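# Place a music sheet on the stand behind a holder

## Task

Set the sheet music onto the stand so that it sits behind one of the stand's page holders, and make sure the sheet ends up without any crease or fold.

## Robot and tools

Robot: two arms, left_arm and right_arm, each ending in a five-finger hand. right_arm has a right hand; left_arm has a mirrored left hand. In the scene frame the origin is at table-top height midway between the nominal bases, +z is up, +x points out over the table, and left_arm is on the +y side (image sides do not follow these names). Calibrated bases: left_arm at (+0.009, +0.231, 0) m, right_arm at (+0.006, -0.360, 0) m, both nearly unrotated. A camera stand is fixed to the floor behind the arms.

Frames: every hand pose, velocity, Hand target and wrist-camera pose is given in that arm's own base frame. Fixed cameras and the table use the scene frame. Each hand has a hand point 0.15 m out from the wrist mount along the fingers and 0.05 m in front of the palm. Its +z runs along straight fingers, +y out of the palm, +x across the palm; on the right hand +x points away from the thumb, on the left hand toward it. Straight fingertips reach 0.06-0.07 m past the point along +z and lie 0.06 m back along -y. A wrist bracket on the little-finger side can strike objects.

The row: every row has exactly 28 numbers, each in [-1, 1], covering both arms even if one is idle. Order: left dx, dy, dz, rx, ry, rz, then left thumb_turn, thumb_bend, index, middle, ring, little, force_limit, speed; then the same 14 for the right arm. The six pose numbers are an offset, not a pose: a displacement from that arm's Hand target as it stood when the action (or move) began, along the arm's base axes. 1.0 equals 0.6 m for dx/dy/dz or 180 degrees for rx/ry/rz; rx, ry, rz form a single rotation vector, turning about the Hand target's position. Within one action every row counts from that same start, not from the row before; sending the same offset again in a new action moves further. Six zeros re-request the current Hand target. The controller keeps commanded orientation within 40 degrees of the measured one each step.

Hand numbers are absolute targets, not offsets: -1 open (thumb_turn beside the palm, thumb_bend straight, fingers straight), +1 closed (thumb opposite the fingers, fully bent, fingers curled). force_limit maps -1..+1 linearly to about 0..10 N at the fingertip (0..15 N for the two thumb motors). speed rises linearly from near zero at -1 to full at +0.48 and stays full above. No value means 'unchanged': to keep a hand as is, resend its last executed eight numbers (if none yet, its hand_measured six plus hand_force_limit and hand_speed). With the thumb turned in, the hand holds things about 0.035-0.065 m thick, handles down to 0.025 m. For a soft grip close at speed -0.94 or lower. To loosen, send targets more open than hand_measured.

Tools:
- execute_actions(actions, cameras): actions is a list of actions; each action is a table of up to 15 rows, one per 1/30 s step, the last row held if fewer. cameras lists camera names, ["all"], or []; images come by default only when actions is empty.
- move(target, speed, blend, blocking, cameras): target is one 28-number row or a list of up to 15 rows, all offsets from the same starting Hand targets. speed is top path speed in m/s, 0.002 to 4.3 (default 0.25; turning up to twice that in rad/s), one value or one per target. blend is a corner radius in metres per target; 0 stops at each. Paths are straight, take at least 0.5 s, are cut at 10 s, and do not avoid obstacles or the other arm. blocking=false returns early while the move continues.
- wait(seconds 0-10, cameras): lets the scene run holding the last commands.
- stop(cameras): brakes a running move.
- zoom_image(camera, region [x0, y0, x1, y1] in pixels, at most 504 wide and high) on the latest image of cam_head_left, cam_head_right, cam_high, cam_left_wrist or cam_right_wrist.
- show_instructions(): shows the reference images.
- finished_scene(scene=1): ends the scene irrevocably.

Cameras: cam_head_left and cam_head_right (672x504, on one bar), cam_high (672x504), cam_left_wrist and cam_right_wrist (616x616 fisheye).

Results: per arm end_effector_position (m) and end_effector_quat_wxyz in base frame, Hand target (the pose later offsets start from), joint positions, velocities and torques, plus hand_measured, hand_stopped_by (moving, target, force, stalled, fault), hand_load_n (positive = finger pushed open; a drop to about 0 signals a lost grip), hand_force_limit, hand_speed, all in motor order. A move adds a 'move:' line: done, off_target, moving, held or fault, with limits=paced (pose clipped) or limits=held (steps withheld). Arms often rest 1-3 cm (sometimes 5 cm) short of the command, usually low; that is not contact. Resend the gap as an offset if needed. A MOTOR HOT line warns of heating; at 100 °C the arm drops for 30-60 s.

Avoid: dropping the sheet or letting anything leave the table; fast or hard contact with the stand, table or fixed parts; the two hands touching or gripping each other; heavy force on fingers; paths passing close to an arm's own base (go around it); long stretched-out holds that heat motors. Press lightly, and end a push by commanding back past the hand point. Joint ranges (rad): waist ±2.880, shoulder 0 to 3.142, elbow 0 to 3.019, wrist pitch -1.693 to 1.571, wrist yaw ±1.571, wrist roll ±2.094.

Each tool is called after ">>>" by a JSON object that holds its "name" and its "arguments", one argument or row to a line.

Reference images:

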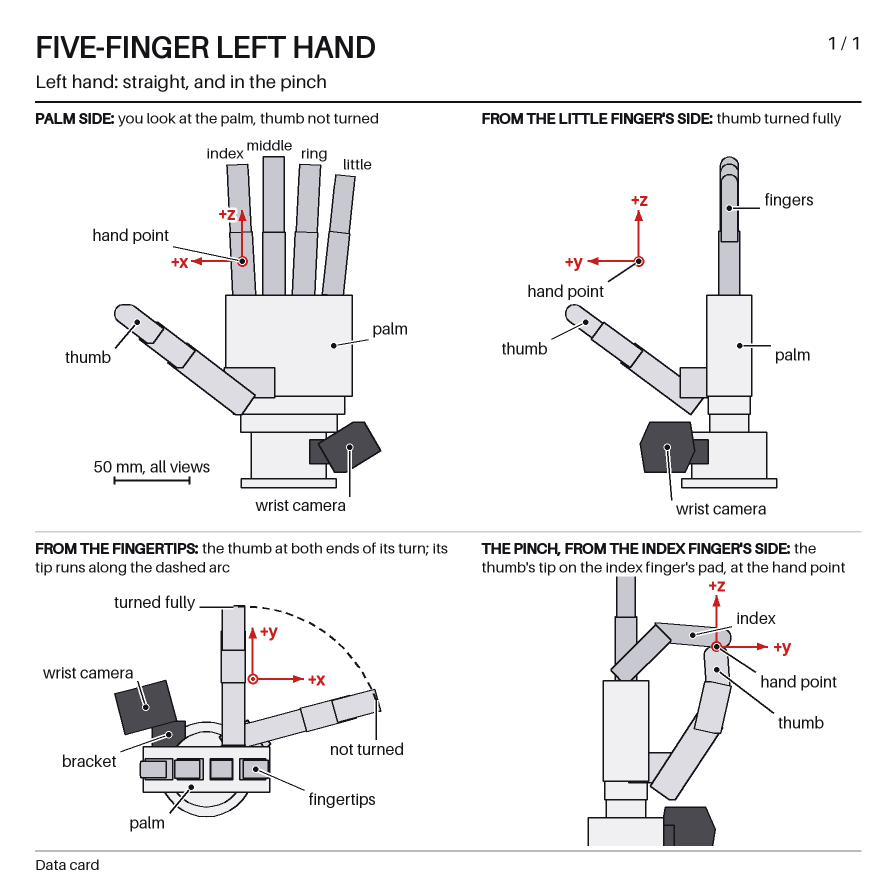

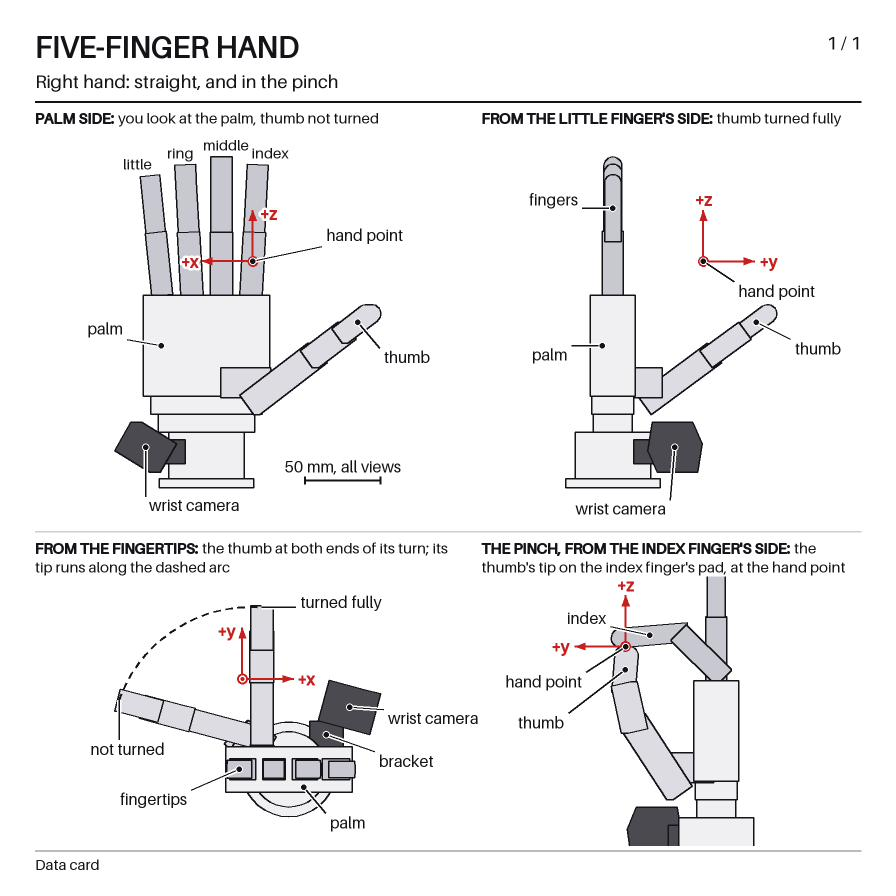

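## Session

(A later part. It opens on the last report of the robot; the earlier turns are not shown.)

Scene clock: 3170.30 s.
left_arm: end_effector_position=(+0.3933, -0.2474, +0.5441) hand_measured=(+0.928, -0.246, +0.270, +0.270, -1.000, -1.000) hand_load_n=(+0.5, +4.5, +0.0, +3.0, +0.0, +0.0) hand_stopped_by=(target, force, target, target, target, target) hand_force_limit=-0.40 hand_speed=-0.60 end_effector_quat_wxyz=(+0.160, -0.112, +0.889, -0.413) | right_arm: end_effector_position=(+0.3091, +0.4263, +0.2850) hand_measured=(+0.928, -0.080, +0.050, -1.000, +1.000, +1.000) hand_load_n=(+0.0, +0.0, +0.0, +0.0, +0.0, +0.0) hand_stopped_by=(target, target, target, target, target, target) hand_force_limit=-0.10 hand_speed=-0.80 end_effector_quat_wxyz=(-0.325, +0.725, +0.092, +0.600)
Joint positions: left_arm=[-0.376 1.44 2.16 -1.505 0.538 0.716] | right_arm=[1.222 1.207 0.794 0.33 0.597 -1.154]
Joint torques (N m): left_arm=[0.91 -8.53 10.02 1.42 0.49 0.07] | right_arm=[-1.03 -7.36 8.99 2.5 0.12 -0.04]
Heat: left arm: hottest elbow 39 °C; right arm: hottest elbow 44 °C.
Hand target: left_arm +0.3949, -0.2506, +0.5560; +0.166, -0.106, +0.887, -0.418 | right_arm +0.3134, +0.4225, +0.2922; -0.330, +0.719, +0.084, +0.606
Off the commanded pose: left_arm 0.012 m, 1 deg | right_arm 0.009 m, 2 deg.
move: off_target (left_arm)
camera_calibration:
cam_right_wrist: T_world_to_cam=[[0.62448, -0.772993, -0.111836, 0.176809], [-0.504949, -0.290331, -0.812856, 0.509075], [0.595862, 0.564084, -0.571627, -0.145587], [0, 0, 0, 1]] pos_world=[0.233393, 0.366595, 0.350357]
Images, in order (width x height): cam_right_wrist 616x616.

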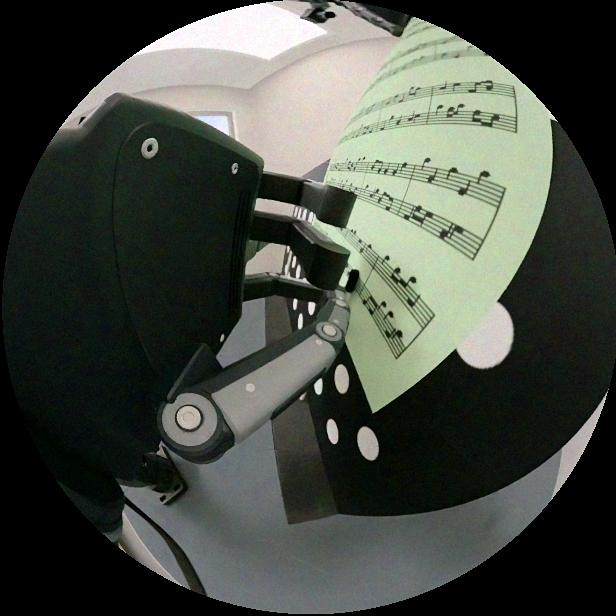

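>>> {"name": "move", "arguments": {
  "target": [
    [0,0,0,0,0,0,0.928,-0.1,0.27,0.27,-1,-1,-0.4,-0.6,0.0075,-0.008,-0.006,0,0,0,0.928,-0.08,0.05,-1,1,1,-0.1,-0.8]
  ],
  "speed": 0.04,
  "cameras": ["cam_right_wrist"]
}}

>>> {"name": "zoom_image", "arguments": {
  "camera": "cam_right_wrist",
  "region": [300, 200, 420, 320]
}}

Scene clock: 3177.00 s.
left_arm: end_effector_position=(+0.3933, -0.2474, +0.5441) hand_measured=(+0.928, -0.246, +0.270, +0.270, -1.000, -1.000) hand_load_n=(+0.5, +4.5, +0.0, +3.5, +0.0, +0.0) hand_stopped_by=(target, force, target, target, target, target) hand_force_limit=-0.40 hand_speed=-0.60 end_effector_quat_wxyz=(+0.160, -0.112, +0.889, -0.413) | right_arm: end_effector_position=(+0.3113, +0.4245, +0.2823) hand_measured=(+0.928, -0.080, +0.050, -1.000, +1.000, +1.000) hand_load_n=(+0.0, -0.5, +0.0, +0.0, +0.0, +0.0) hand_stopped_by=(target, target, target, target, target, target) hand_force_limit=-0.10 hand_speed=-0.80 end_effector_quat_wxyz=(-0.329, +0.724, +0.094, +0.599)
Joint positions: left_arm=[-0.376 1.44 2.16 -1.505 0.538 0.716] | right_arm=[1.212 1.205 0.783 0.342 0.579 -1.154]
Joint torques (N m): left_arm=[0.85 -8.41 10.02 1.44 0.49 0.07] | right_arm=[-1.44 -7.53 8.72 2.47 0.19 -0.04]
Heat: left arm: hottest elbow 39 °C; right arm: hottest elbow 43 °C.
Hand target: left_arm +0.3949, -0.2506, +0.5560; +0.166, -0.106, +0.887, -0.418 | right_arm +0.3179, +0.4178, +0.2886; -0.331, +0.719, +0.084, +0.606
Off the commanded pose: left_arm 0.012 m, 1 deg | right_arm 0.011 m, 2 deg.
move: off_target (left_arm, right_arm)
camera_calibration:
cam_right_wrist: T_world_to_cam=[[0.630249, -0.767851, -0.114848, 0.170598], [-0.50294, -0.291086, -0.813831, 0.507465], [0.59147, 0.570678, -0.56964, -0.149442], [0, 0, 0, 1]] pos_world=[0.236095, 0.363993, 0.347456]
Images, in order (width x height): cam_right_wrist 616x616.

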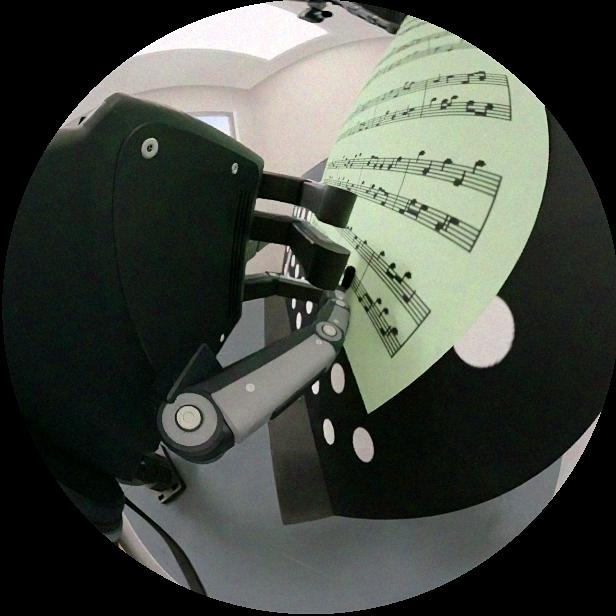

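Scaled by 4.200 from the camera's 616x616 image, which has a finer 880x880 frame.

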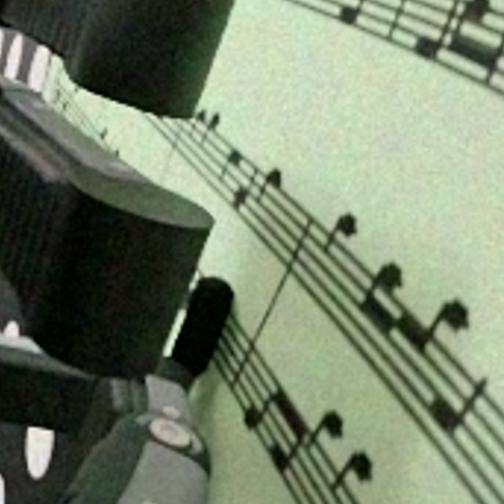

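>>> {"name": "move", "arguments": {
  "target": [
    [0,0,0,0,0,0,0.928,-0.1,0.27,0.27,-1,-1,-0.4,-0.6,-0.003,-0.0095,-0.004,0,0,0,0.928,-0.08,0.05,-1,1,1,-0.1,-0.8]
  ],
  "speed": 0.04,
  "cameras": ["cam_right_wrist"]
}}

>>> {"name": "zoom_image", "arguments": {
  "camera": "cam_right_wrist",
  "region": [320, 240, 380, 300]
}}

Scene clock: 3188.37 s.
left_arm: end_effector_position=(+0.3933, -0.2474, +0.5441) hand_measured=(+0.928, -0.246, +0.270, +0.270, -1.000, -1.000) hand_load_n=(+0.5, +4.5, +0.0, +3.5, +0.0, +0.0) hand_stopped_by=(target, force, target, target, target, target) hand_force_limit=-0.40 hand_speed=-0.60 end_effector_quat_wxyz=(+0.160, -0.112, +0.889, -0.413) | right_arm: end_effector_position=(+0.3092, +0.4211, +0.2813) hand_measured=(+0.928, -0.080, +0.050, -1.000, +1.000, +1.000) hand_load_n=(+0.0, +0.0, +1.0, +0.0, +0.0, +0.0) hand_stopped_by=(target, target, target, target, target, target) hand_force_limit=-0.10 hand_speed=-0.80 end_effector_quat_wxyz=(-0.332, +0.723, +0.095, +0.598)
Joint positions: left_arm=[-0.376 1.44 2.16 -1.505 0.538 0.716] | right_arm=[1.211 1.193 0.768 0.348 0.572 -1.154]
Joint torques (N m): left_arm=[0.91 -8.47 10.02 1.43 0.49 0.06] | right_arm=[-1.61 -7.3 8.54 2.33 0.42 -0.06]
Heat: left arm: hottest elbow 40 °C; right arm: hottest elbow 42 °C.
Hand target: left_arm +0.3949, -0.2506, +0.5560; +0.166, -0.106, +0.887, -0.418 | right_arm +0.3160, +0.4120, +0.2863; -0.331, +0.718, +0.084, +0.606
Off the commanded pose: left_arm 0.012 m, 1 deg | right_arm 0.012 m, 2 deg.
move: off_target (left_arm, right_arm)
camera_calibration:
cam_right_wrist: T_world_to_cam=[[0.635336, -0.763257, -0.11742, 0.166414], [-0.500299, -0.290993, -0.81549, 0.50428], [0.58826, 0.576855, -0.566735, -0.149315], [0, 0, 0, 1]] pos_world=[0.234398, 0.359892, 0.346154]
Images, in order (width x height): cam_right_wrist 616x616.

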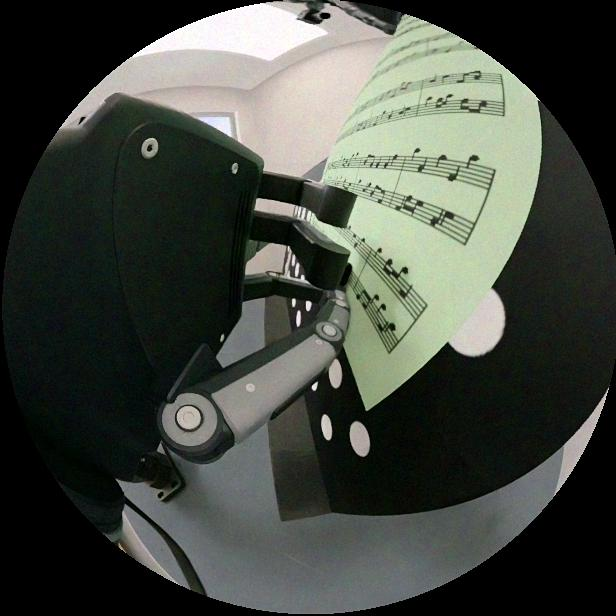

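Scaled by 8.400 from the camera's 616x616 image, which has a finer 880x880 frame.

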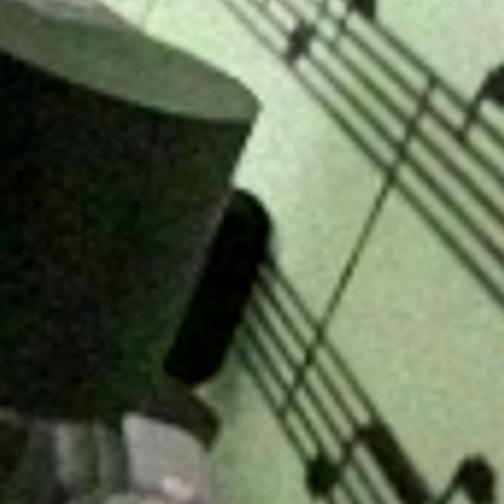

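>>> {"name": "move", "arguments": {
  "target": [
    [0,0,0,0,0,0,0.928,-0.1,0.27,0.27,-1,-1,-0.4,-0.6,0.0035,0.0055,0,0,0,0,0.928,-0.08,0.05,-1,1,1,-0.1,-0.8]
  ],
  "speed": 0.04
}}

Scene clock: 3200.23 s.
left_arm: end_effector_position=(+0.3933, -0.2474, +0.5441) hand_measured=(+0.928, -0.246, +0.270, +0.270, -1.000, -1.000) hand_load_n=(+0.5, +4.5, +0.0, +3.0, +0.0, +0.0) hand_stopped_by=(target, force, target, target, target, target) hand_force_limit=-0.40 hand_speed=-0.60 end_effector_quat_wxyz=(+0.160, -0.112, +0.889, -0.413) | right_arm: end_effector_position=(+0.3093, +0.4211, +0.2814) hand_measured=(+0.928, -0.080, +0.050, -1.000, +1.000, +1.000) hand_load_n=(+0.0, +0.0, +0.5, +0.0, +0.0, +0.0) hand_stopped_by=(target, target, target, target, target, target) hand_force_limit=-0.10 hand_speed=-0.80 end_effector_quat_wxyz=(-0.332, +0.723, +0.095, +0.598)
Joint positions: left_arm=[-0.376 1.44 2.16 -1.505 0.538 0.716] | right_arm=[1.211 1.193 0.768 0.349 0.571 -1.154]
Joint torques (N m): left_arm=[0.91 -8.53 10.03 1.4 0.49 0.07] | right_arm=[-1.67 -6.48 9.17 2.44 0.36 -0.05]
Heat: left arm: hottest elbow 40 °C; right arm: hottest elbow 42 °C.
Hand target: left_arm +0.3949, -0.2506, +0.5560; +0.166, -0.106, +0.887, -0.418 | right_arm +0.3182, +0.4153, +0.2862; -0.331, +0.719, +0.084, +0.606
Off the commanded pose: left_arm 0.012 m, 1 deg | right_arm 0.012 m, 2 deg.
move: off_target (left_arm, right_arm)

>>> {"name": "move", "arguments": {
  "target": [
    [0,0,0,0,0,0,0.928,-0.1,0.27,0.27,-1,-1,-0.4,-0.6,0.002,0.003,0,0,0,0,0.928,-0.08,0.353,-1,1,1,-0.3,-0.8]
  ],
  "speed": 0.04,
  "cameras": ["cam_right_wrist","cam_high","cam_head_right"]
}}

>>> {"name": "zoom_image", "arguments": {
  "camera": "cam_right_wrist",
  "region": [320, 240, 380, 300]
}}

>>> {"name": "zoom_image", "arguments": {
  "camera": "cam_high",
  "region": [385, 200, 435, 250]
}}

Scene clock: 3214.00 s.
left_arm: end_effector_position=(+0.3933, -0.2474, +0.5441) hand_measured=(+0.928, -0.246, +0.270, +0.270, -1.000, -1.000) hand_load_n=(+1.0, +4.5, +0.0, +3.5, +0.0, +0.0) hand_stopped_by=(target, force, target, target, target, target) hand_force_limit=-0.40 hand_speed=-0.60 end_effector_quat_wxyz=(+0.160, -0.112, +0.889, -0.413) | right_arm: end_effector_position=(+0.3097, +0.4217, +0.2817) hand_measured=(+0.928, -0.080, +0.176, -1.000, +1.000, +1.000) hand_load_n=(+0.0, +0.0, +1.5, +0.0, +0.0, +0.0) hand_stopped_by=(target, target, force, target, target, target) hand_force_limit=-0.30 hand_speed=-0.80 end_effector_quat_wxyz=(-0.334, +0.722, +0.096, +0.598)
Joint positions: left_arm=[-0.376 1.44 2.16 -1.505 0.538 0.716] | right_arm=[1.209 1.193 0.768 0.351 0.567 -1.154]
Joint torques (N m): left_arm=[0.91 -8.59 10 1.42 0.49 0.07] | right_arm=[-1.67 -6.01 9.55 2.36 0.5 -0.05]
Heat: left arm: hottest elbow 40 °C; right arm: hottest elbow 42 °C.
Hand target: left_arm +0.3949, -0.2506, +0.5560; +0.166, -0.106, +0.887, -0.418 | right_arm +0.3193, +0.4171, +0.2863; -0.331, +0.718, +0.084, +0.606
Off the commanded pose: left_arm 0.012 m, 1 deg | right_arm 0.012 m, 2 deg.
move: off_target (left_arm, right_arm)
camera_calibration:
cam_right_wrist: T_world_to_cam=[[0.637993, -0.760785, -0.119038, 0.165254], [-0.498799, -0.290525, -0.816575, 0.504656], [0.586655, 0.580345, -0.564832, -0.15121], [0, 0, 0, 1]] pos_world=[0.234999, 0.360092, 0.346353]
Images, in order (width x height): cam_head_right 672x504, cam_high 672x504, cam_right_wrist 616x616.

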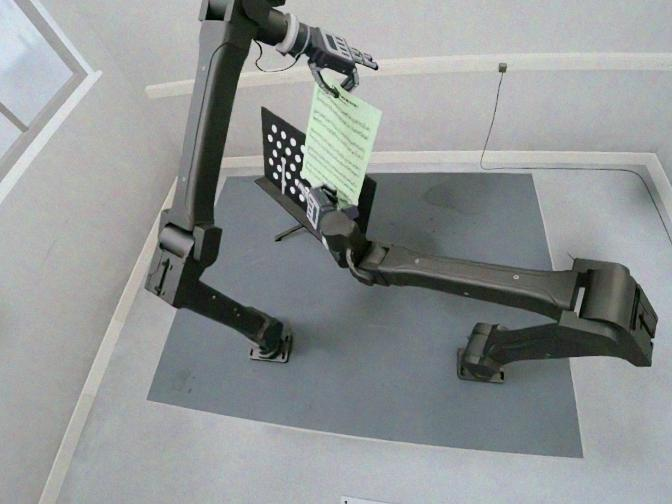

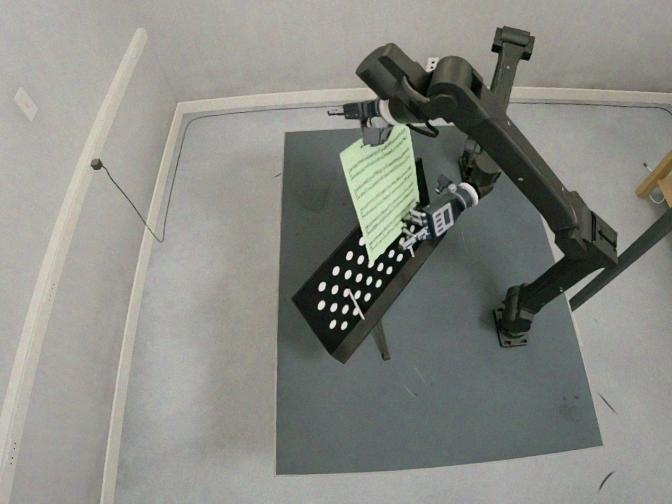

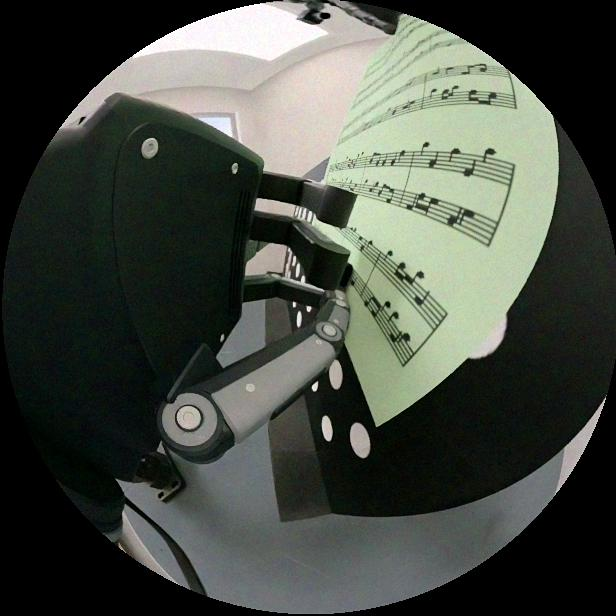

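Scaled by 8.400 from the camera's 616x616 image, which has a finer 880x880 frame.

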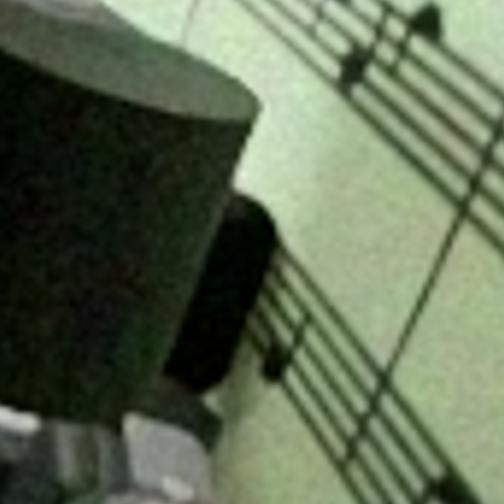

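Scaled by 10.080 from the camera's 672x504 image, which has a finer 960x720 frame.

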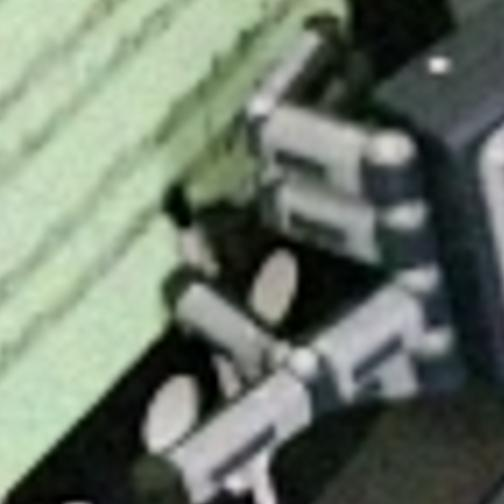

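>>> {"name": "move", "arguments": {
  "target": [
    [0,0,0,0,0,0,0.928,-0.1,0.27,0.27,-1,-1,-0.4,-0.6,0,0,0,0,0,0,0.928,-0.08,0.363,-1,1,1,0.1,-0.8]
  ],
  "speed": 0.04,
  "cameras": ["cam_right_wrist","cam_high","cam_head_right"]
}}

>>> {"name": "zoom_image", "arguments": {
  "camera": "cam_right_wrist",
  "region": [320, 240, 380, 300]
}}

>>> {"name": "zoom_image", "arguments": {
  "camera": "cam_high",
  "region": [385, 200, 435, 250]
}}

Scene clock: 3223.67 s.
left_arm: end_effector_position=(+0.3933, -0.2474, +0.5441) hand_measured=(+0.928, -0.246, +0.270, +0.270, -1.000, -1.000) hand_load_n=(+0.5, +4.5, +0.0, +3.5, +0.0, +0.0) hand_stopped_by=(target, force, target, target, target, target) hand_force_limit=-0.40 hand_speed=-0.60 end_effector_quat_wxyz=(+0.160, -0.112, +0.889, -0.413) | right_arm: end_effector_position=(+0.3105, +0.4223, +0.2815) hand_measured=(+0.928, -0.080, +0.192, -1.000, +1.000, +1.000) hand_load_n=(+0.0, +0.0, +2.0, +0.0, +0.0, +0.0) hand_stopped_by=(target, target, force, target, target, target) hand_force_limit=0.10 hand_speed=-0.80 end_effector_quat_wxyz=(-0.335, +0.722, +0.096, +0.598)
Joint positions: left_arm=[-0.376 1.44 2.16 -1.505 0.538 0.716] | right_arm=[1.207 1.195 0.768 0.355 0.563 -1.154]
Joint torques (N m): left_arm=[0.91 -8.53 10.02 1.42 0.49 0.06] | right_arm=[-1.49 -6.24 9.55 2.22 0.63 -0.05]
Heat: left arm: hottest elbow 40 °C; right arm: hottest elbow 42 °C.
Hand target: left_arm +0.3949, -0.2506, +0.5560; +0.166, -0.106, +0.887, -0.418 | right_arm +0.3194, +0.4171, +0.2863; -0.331, +0.719, +0.084, +0.606
Off the commanded pose: left_arm 0.012 m, 1 deg | right_arm 0.011 m, 2 deg.
move: off_target (left_arm, right_arm)
camera_calibration:
cam_right_wrist: T_world_to_cam=[[0.639505, -0.759358, -0.120031, 0.164333], [-0.498045, -0.290274, -0.817124, 0.504787], [0.585648, 0.582336, -0.563827, -0.152967], [0, 0, 0, 1]] pos_world=[0.2359, 0.360392, 0.345952]
Images, in order (width x height): cam_head_right 672x504, cam_high 672x504, cam_right_wrist 616x616.

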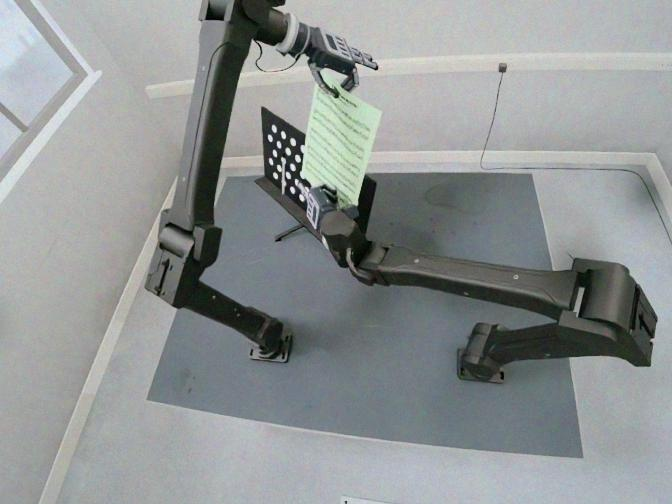

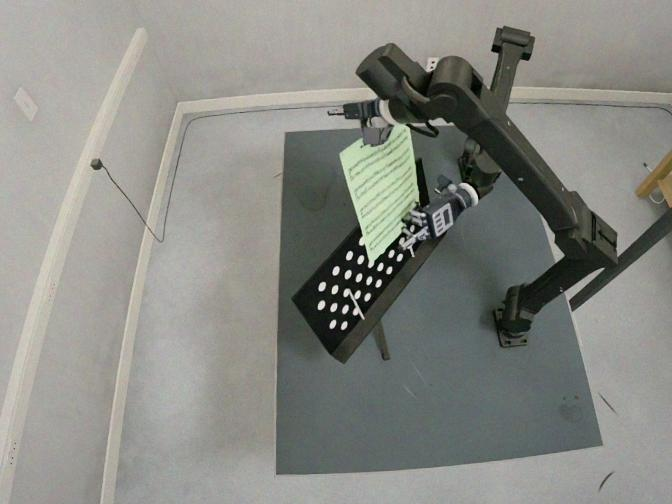

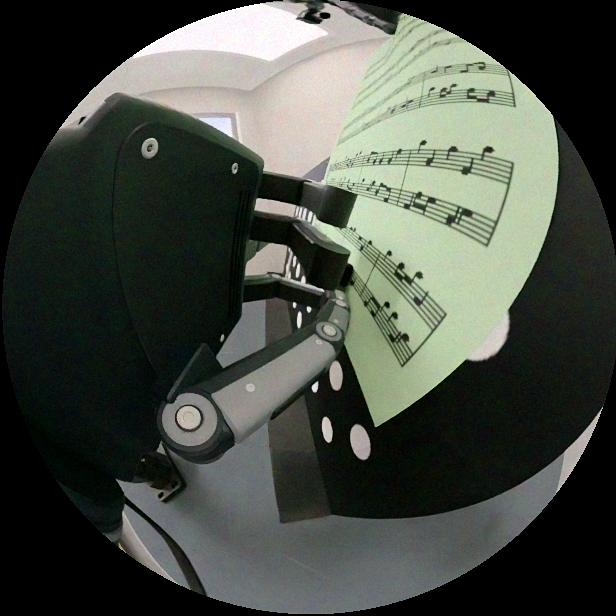

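Scaled by 8.400 from the camera's 616x616 image, which has a finer 880x880 frame.

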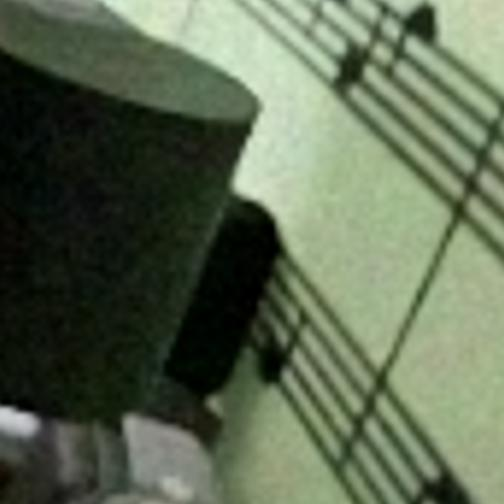

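Scaled by 10.080 from the camera's 672x504 image, which has a finer 960x720 frame.

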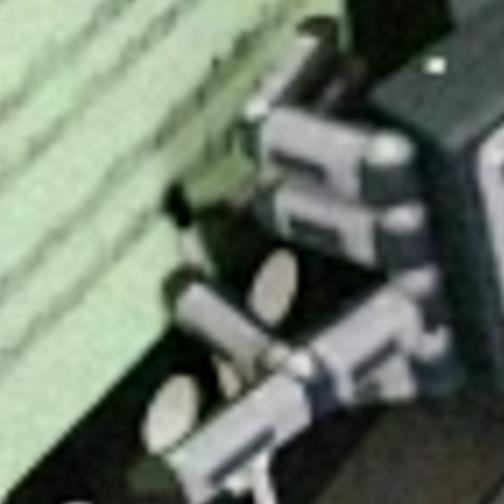

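>>> {"name": "move", "arguments": {
  "target": [
    [0,0,0,0,0,0,0.928,-0.1,0.27,0.27,-1,-1,-0.4,-0.6,-0.02,0.0184,0.0109,0,0,0,0.928,-0.08,0.363,-1,1,1,0.1,-0.8]
  ],
  "speed": 0.03,
  "cameras": ["cam_right_wrist","cam_high","cam_head_right"]
}}

>>> {"name": "zoom_image", "arguments": {
  "camera": "cam_right_wrist",
  "region": [320, 240, 380, 300]
}}

>>> {"name": "zoom_image", "arguments": {
  "camera": "cam_high",
  "region": [385, 200, 435, 250]
}}

Scene clock: 3240.30 s.
left_arm: end_effector_position=(+0.3932, -0.2475, +0.5441) hand_measured=(+0.928, -0.246, +0.270, +0.270, -1.000, -1.000) hand_load_n=(+0.5, +4.5, +0.0, +3.5, +0.0, +0.0) hand_stopped_by=(target, force, target, target, target, target) hand_force_limit=-0.40 hand_speed=-0.60 end_effector_quat_wxyz=(+0.160, -0.112, +0.889, -0.413) | right_arm: end_effector_position=(+0.3085, +0.4211, +0.2811) hand_measured=(+0.928, -0.080, +0.190, -1.000, +1.000, +1.000) hand_load_n=(+0.0, +0.0, +6.5, -0.5, +0.0, +0.0) hand_stopped_by=(target, target, force, target, target, target) hand_force_limit=0.10 hand_speed=-0.80 end_effector_quat_wxyz=(-0.328, +0.723, +0.089, +0.602)
Joint positions: left_arm=[-0.376 1.44 2.16 -1.505 0.538 0.716] | right_arm=[1.219 1.199 0.771 0.355 0.597 -1.152]
Joint torques (N m): left_arm=[0.91 -8.47 10 1.43 0.48 0.07] | right_arm=[0.62 -5.89 11.44 1.4 0.85 -0.04]
Heat: left arm: hottest elbow 40 °C; right arm: hottest elbow 42 °C.
Hand target: left_arm +0.3949, -0.2506, +0.5560; +0.166, -0.106, +0.887, -0.418 | right_arm +0.3074, +0.4282, +0.2928; -0.330, +0.719, +0.084, +0.606
Off the commanded pose: left_arm 0.012 m, 1 deg | right_arm 0.014 m, 1 deg.
move: off_target (left_arm, right_arm)
camera_calibration:
cam_right_wrist: T_world_to_cam=[[0.622623, -0.77356, -0.118095, 0.175321], [-0.503563, -0.28056, -0.817136, 0.500803], [0.59897, 0.568236, -0.564219, -0.149368], [0, 0, 0, 1]] pos_world=[0.232494, 0.361002, 0.345652]
Images, in order (width x height): cam_head_right 672x504, cam_high 672x504, cam_right_wrist 616x616.

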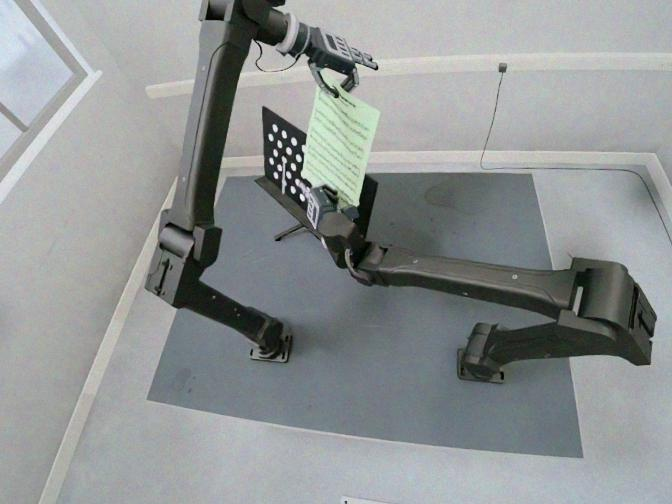

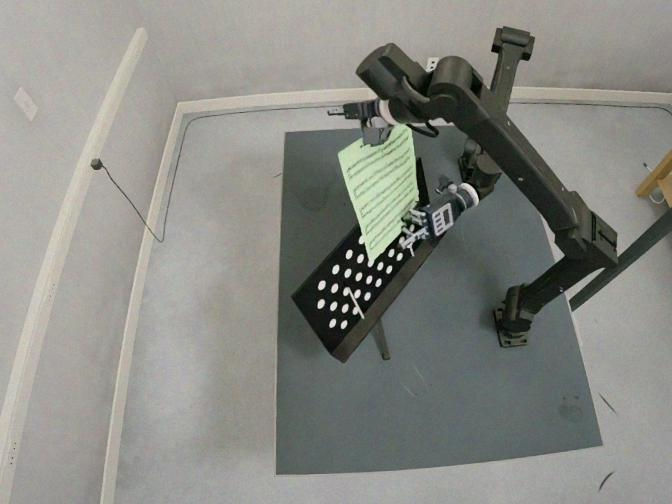

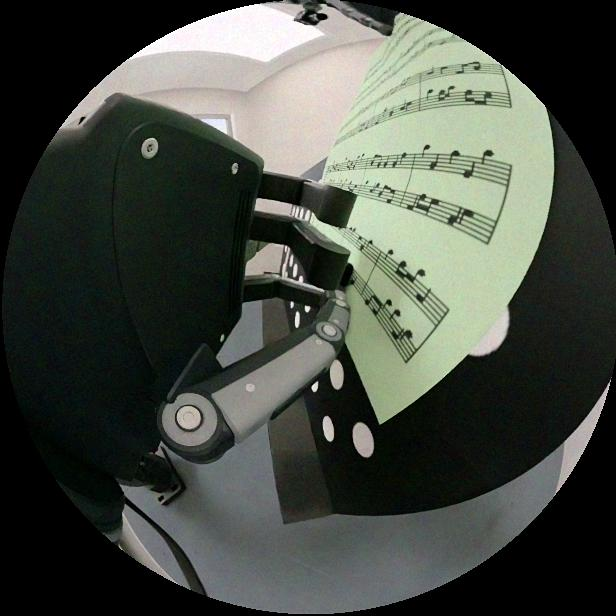

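Scaled by 8.400 from the camera's 616x616 image, which has a finer 880x880 frame.

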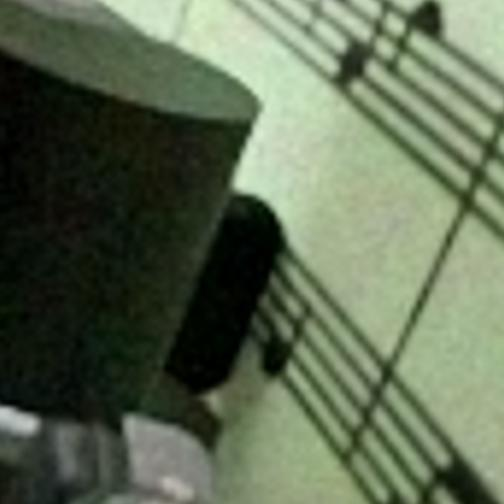

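Scaled by 10.080 from the camera's 672x504 image, which has a finer 960x720 frame.

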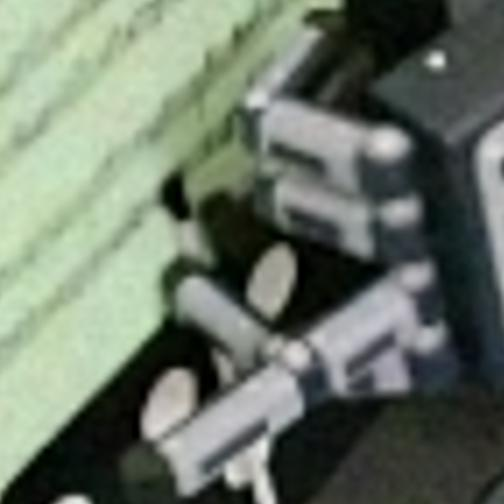

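>>> {"name": "move", "arguments": {
  "target": [
    [0,0,0,0,0,0,0.928,-0.1,0.27,0.27,-1,-1,-0.4,-0.6,-0.006,0.0055,0.0033,0,0,0,0.928,-0.08,0.363,-1,1,1,0.1,-0.8],
    [-0.002,0.002,-0.035,0,0,0,0.928,-0.1,0.27,0.27,-1,-1,-0.4,-0.6,-0.006,0.0055,0.0033,0,0,0,0.928,-0.08,0.363,-1,1,1,0.1,-0.8]
  ],
  "speed": 0.03,
  "cameras": ["cam_right_wrist","cam_high","cam_head_right"]
}}

>>> {"name": "zoom_image", "arguments": {
  "camera": "cam_right_wrist",
  "region": [320, 240, 380, 300]
}}

>>> {"name": "zoom_image", "arguments": {
  "camera": "cam_high",
  "region": [385, 200, 435, 250]
}}

Scene clock: 3256.27 s.
left_arm: end_effector_position=(+0.3965, -0.2489, +0.5284) hand_measured=(+0.928, -0.246, +0.270, +0.270, -1.000, -1.000) hand_load_n=(+0.5, +4.5, +0.0, +3.5, +0.0, +0.0) hand_stopped_by=(target, force, target, target, target, target) hand_force_limit=-0.40 hand_speed=-0.60 end_effector_quat_wxyz=(+0.156, -0.114, +0.891, -0.412) | right_arm: end_effector_position=(+0.3073, +0.4225, +0.2812) hand_measured=(+0.928, -0.080, +0.190, -1.000, +1.000, +1.000) hand_load_n=(+0.0, +0.0, +7.0, +0.0, +0.0, +0.0) hand_stopped_by=(target, target, force, target, target, target) hand_force_limit=0.10 hand_speed=-0.80 end_effector_quat_wxyz=(-0.326, +0.723, +0.087, +0.603)
Joint positions: left_arm=[-0.376 1.423 2.092 -1.465 0.539 0.716] | right_arm=[1.226 1.205 0.775 0.355 0.61 -1.152]
Joint torques (N m): left_arm=[1.03 -11.4 6.3 2.78 0.5 0.09] | right_arm=[0.91 -6.24 11.66 1.17 0.79 -0.02]
Heat: left arm: hottest elbow 40 °C; right arm: hottest elbow 42 °C.
Hand target: left_arm +0.3938, -0.2495, +0.5349; +0.166, -0.106, +0.887, -0.418 | right_arm +0.3037, +0.4315, +0.2948; -0.331, +0.719, +0.084, +0.606
Off the commanded pose: left_arm 0.007 m, 2 deg | right_arm 0.017 m, 1 deg.
move: off_target (right_arm)
camera_calibration:
cam_right_wrist: T_world_to_cam=[[0.617743, -0.777657, -0.116806, 0.179969], [-0.50478, -0.278238, -0.817178, 0.500065], [0.602985, 0.563767, -0.564425, -0.148667], [0, 0, 0, 1]] pos_world=[0.230892, 0.362905, 0.345752]
Images, in order (width x height): cam_head_right 672x504, cam_high 672x504, cam_right_wrist 616x616.

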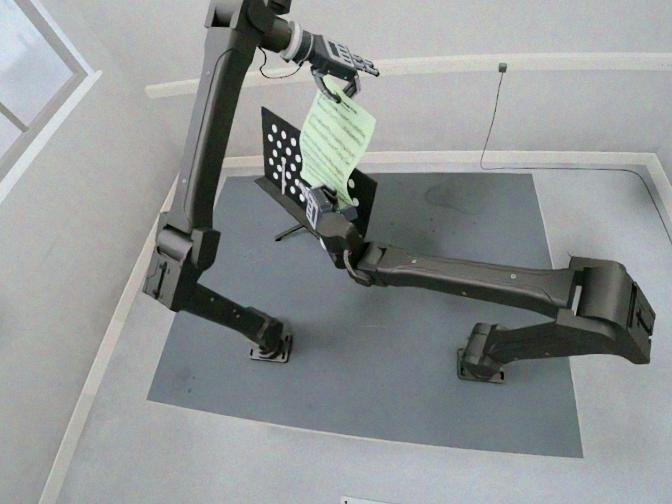

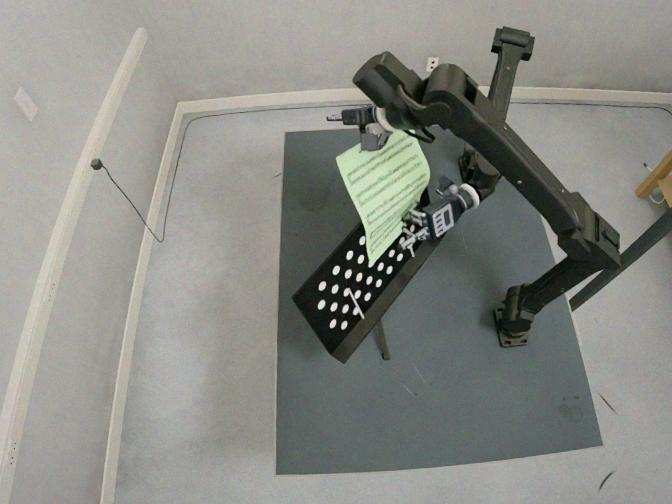

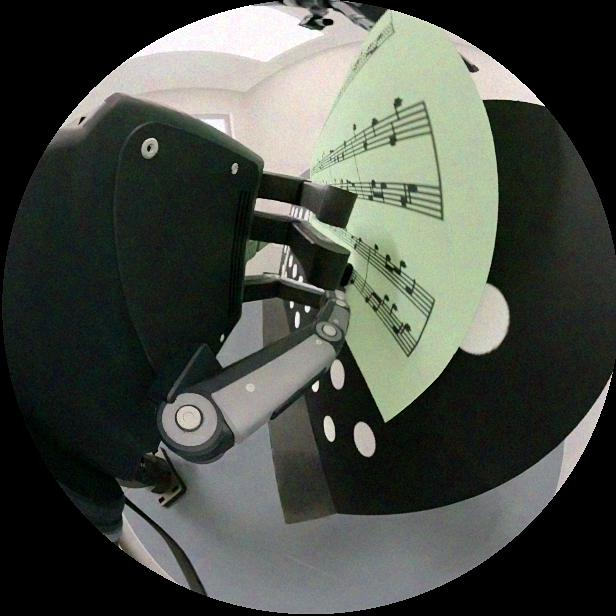

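Scaled by 8.400 from the camera's 616x616 image, which has a finer 880x880 frame.

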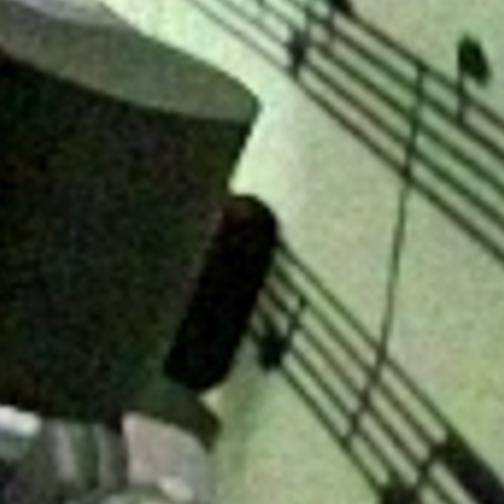

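Scaled by 10.080 from the camera's 672x504 image, which has a finer 960x720 frame.

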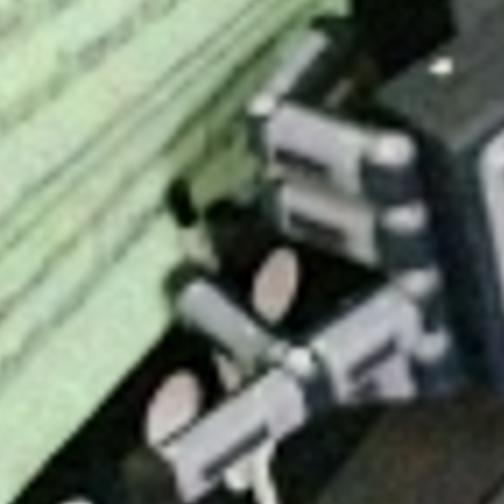

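>>> {"name": "move", "arguments": {
  "target": [
    [0.002,-0.002,0.045,0,0,0,0.928,-0.1,0.27,0.27,-1,-1,-0.4,-0.6,0,0,0,0,0,0,0.928,-0.08,0.363,-1,1,1,0.1,-0.8],
    [0.032,-0.031,0.045,0,0,0,0.928,-0.1,0.27,0.27,-1,-1,-0.4,-0.6,0,0,0,0,0,0,0.928,-0.08,0.363,-1,1,1,0.1,-0.8]
  ],
  "speed": 0.05,
  "cameras": ["cam_right_wrist","cam_high","cam_head_right","cam_left_wrist"]
}}

>>> {"name": "zoom_image", "arguments": {
  "camera": "cam_high",
  "region": [320, 110, 450, 270]
}}

>>> {"name": "zoom_image", "arguments": {
  "camera": "cam_head_right",
  "region": [240, 50, 400, 250]
}}

Scene clock: 3350.20 s.
left_arm: end_effector_position=(+0.4118, -0.2634, +0.5520) hand_measured=(+0.928, -0.246, +0.270, +0.270, -1.000, -1.000) hand_load_n=(+1.0, +4.0, +0.0, +3.5, +0.0, +0.0) hand_stopped_by=(target, force, target, target, target, target) hand_force_limit=-0.40 hand_speed=-0.60 end_effector_quat_wxyz=(+0.162, -0.107, +0.889, -0.414) | right_arm: end_effector_position=(+0.3074, +0.4223, +0.2812) hand_measured=(+0.928, -0.080, +0.190, -1.000, +1.000, +1.000) hand_load_n=(+0.0, +0.0, +7.0, +0.0, +0.0, +0.0) hand_stopped_by=(target, target, force, target, target, target) hand_force_limit=0.10 hand_speed=-0.80 end_effector_quat_wxyz=(-0.325, +0.723, +0.087, +0.603)
Joint positions: left_arm=[-0.396 1.52 2.274 -1.528 0.525 0.71] | right_arm=[1.226 1.205 0.775 0.355 0.611 -1.152]
Joint torques (N m): left_arm=[0.73 -9.47 9.76 1.51 0.31 -0.05] | right_arm=[0.97 -6.12 11.64 1.2 0.77 -0.02]
Heat: left arm: hottest elbow 37 °C; right arm: hottest elbow 45 °C.
Hand target: left_arm +0.4129, -0.2680, +0.5620; +0.166, -0.106, +0.887, -0.418 | right_arm +0.3037, +0.4314, +0.2948; -0.331, +0.718, +0.084, +0.606
Off the commanded pose: left_arm 0.011 m, 1 deg | right_arm 0.017 m, 1 deg.
move: off_target (left_arm, right_arm)
camera_calibration:
cam_left_wrist: T_world_to_cam=[[-0.142496, -0.683689, 0.715727, -0.517459], [-0.972438, 0.231528, 0.0275589, 0.439002], [-0.184552, -0.692073, -0.697836, 0.395095], [0, 0, 0, 1]] pos_world=[0.426082, -0.181987, 0.633973]
cam_right_wrist: T_world_to_cam=[[0.617139, -0.778136, -0.116806, 0.180283], [-0.505012, -0.27786, -0.817164, 0.499976], [0.603409, 0.563292, -0.564446, -0.148586], [0, 0, 0, 1]] pos_world=[0.230892, 0.362905, 0.345752]
Images, in order (width x height): cam_head_right 672x504, cam_high 672x504, cam_left_wrist 616x616, cam_right_wrist 616x616.

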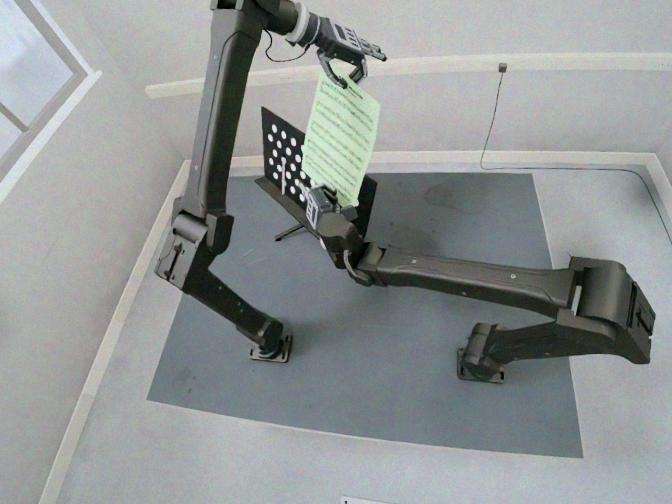

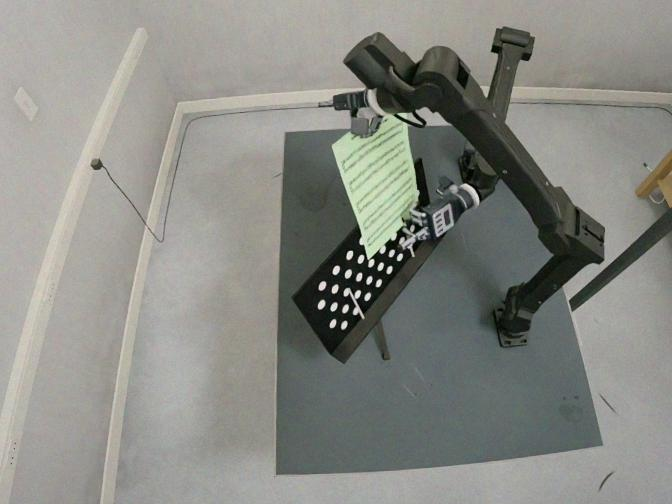

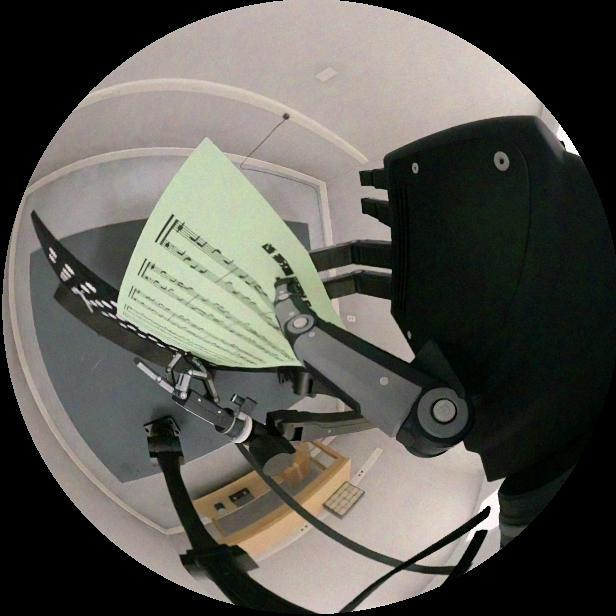

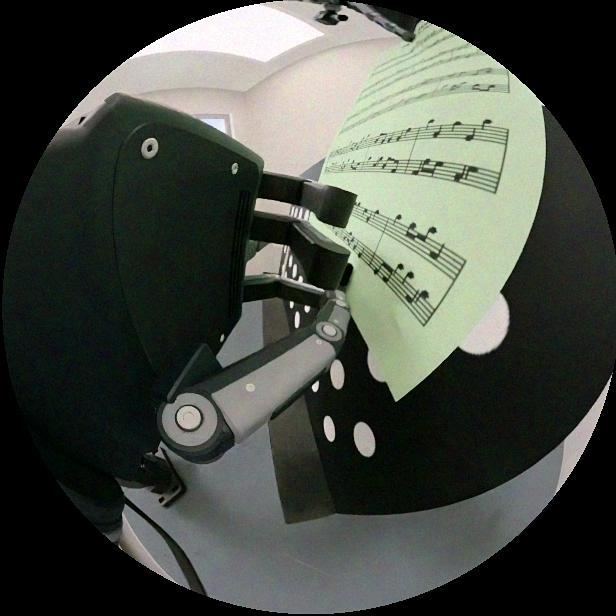

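Scaled by 3.150 from the camera's 672x504 image, which has a finer 960x720 frame.

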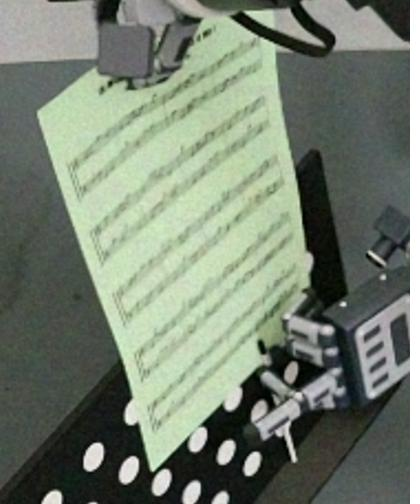

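Scaled by 2.520 from the camera's 672x504 image, which has a finer 960x720 frame.

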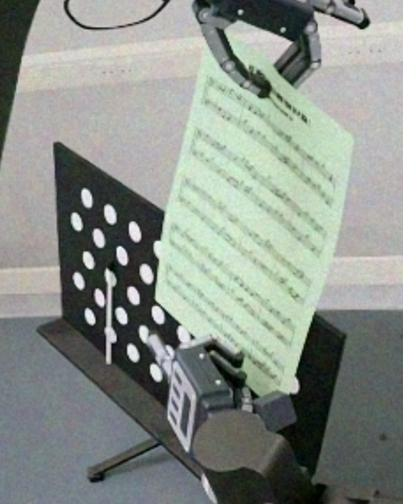

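>>> {"name": "zoom_image", "arguments": {
  "camera": "cam_high",
  "region": [385, 200, 435, 250]
}}

>>> {"name": "zoom_image", "arguments": {
  "camera": "cam_right_wrist",
  "region": [320, 240, 440, 420]
}}

Scaled by 10.080 from the camera's 672x504 image, which has a finer 960x720 frame.

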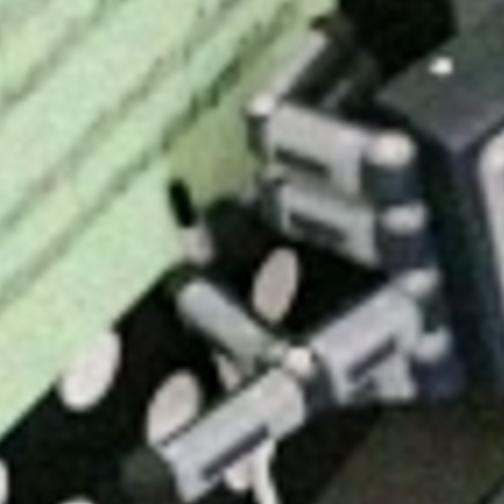

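Scaled by 2.800 from the camera's 616x616 image, which has a finer 880x880 frame.

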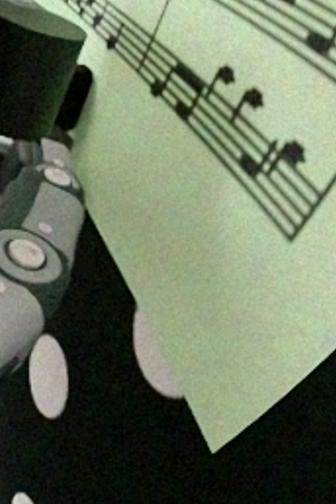

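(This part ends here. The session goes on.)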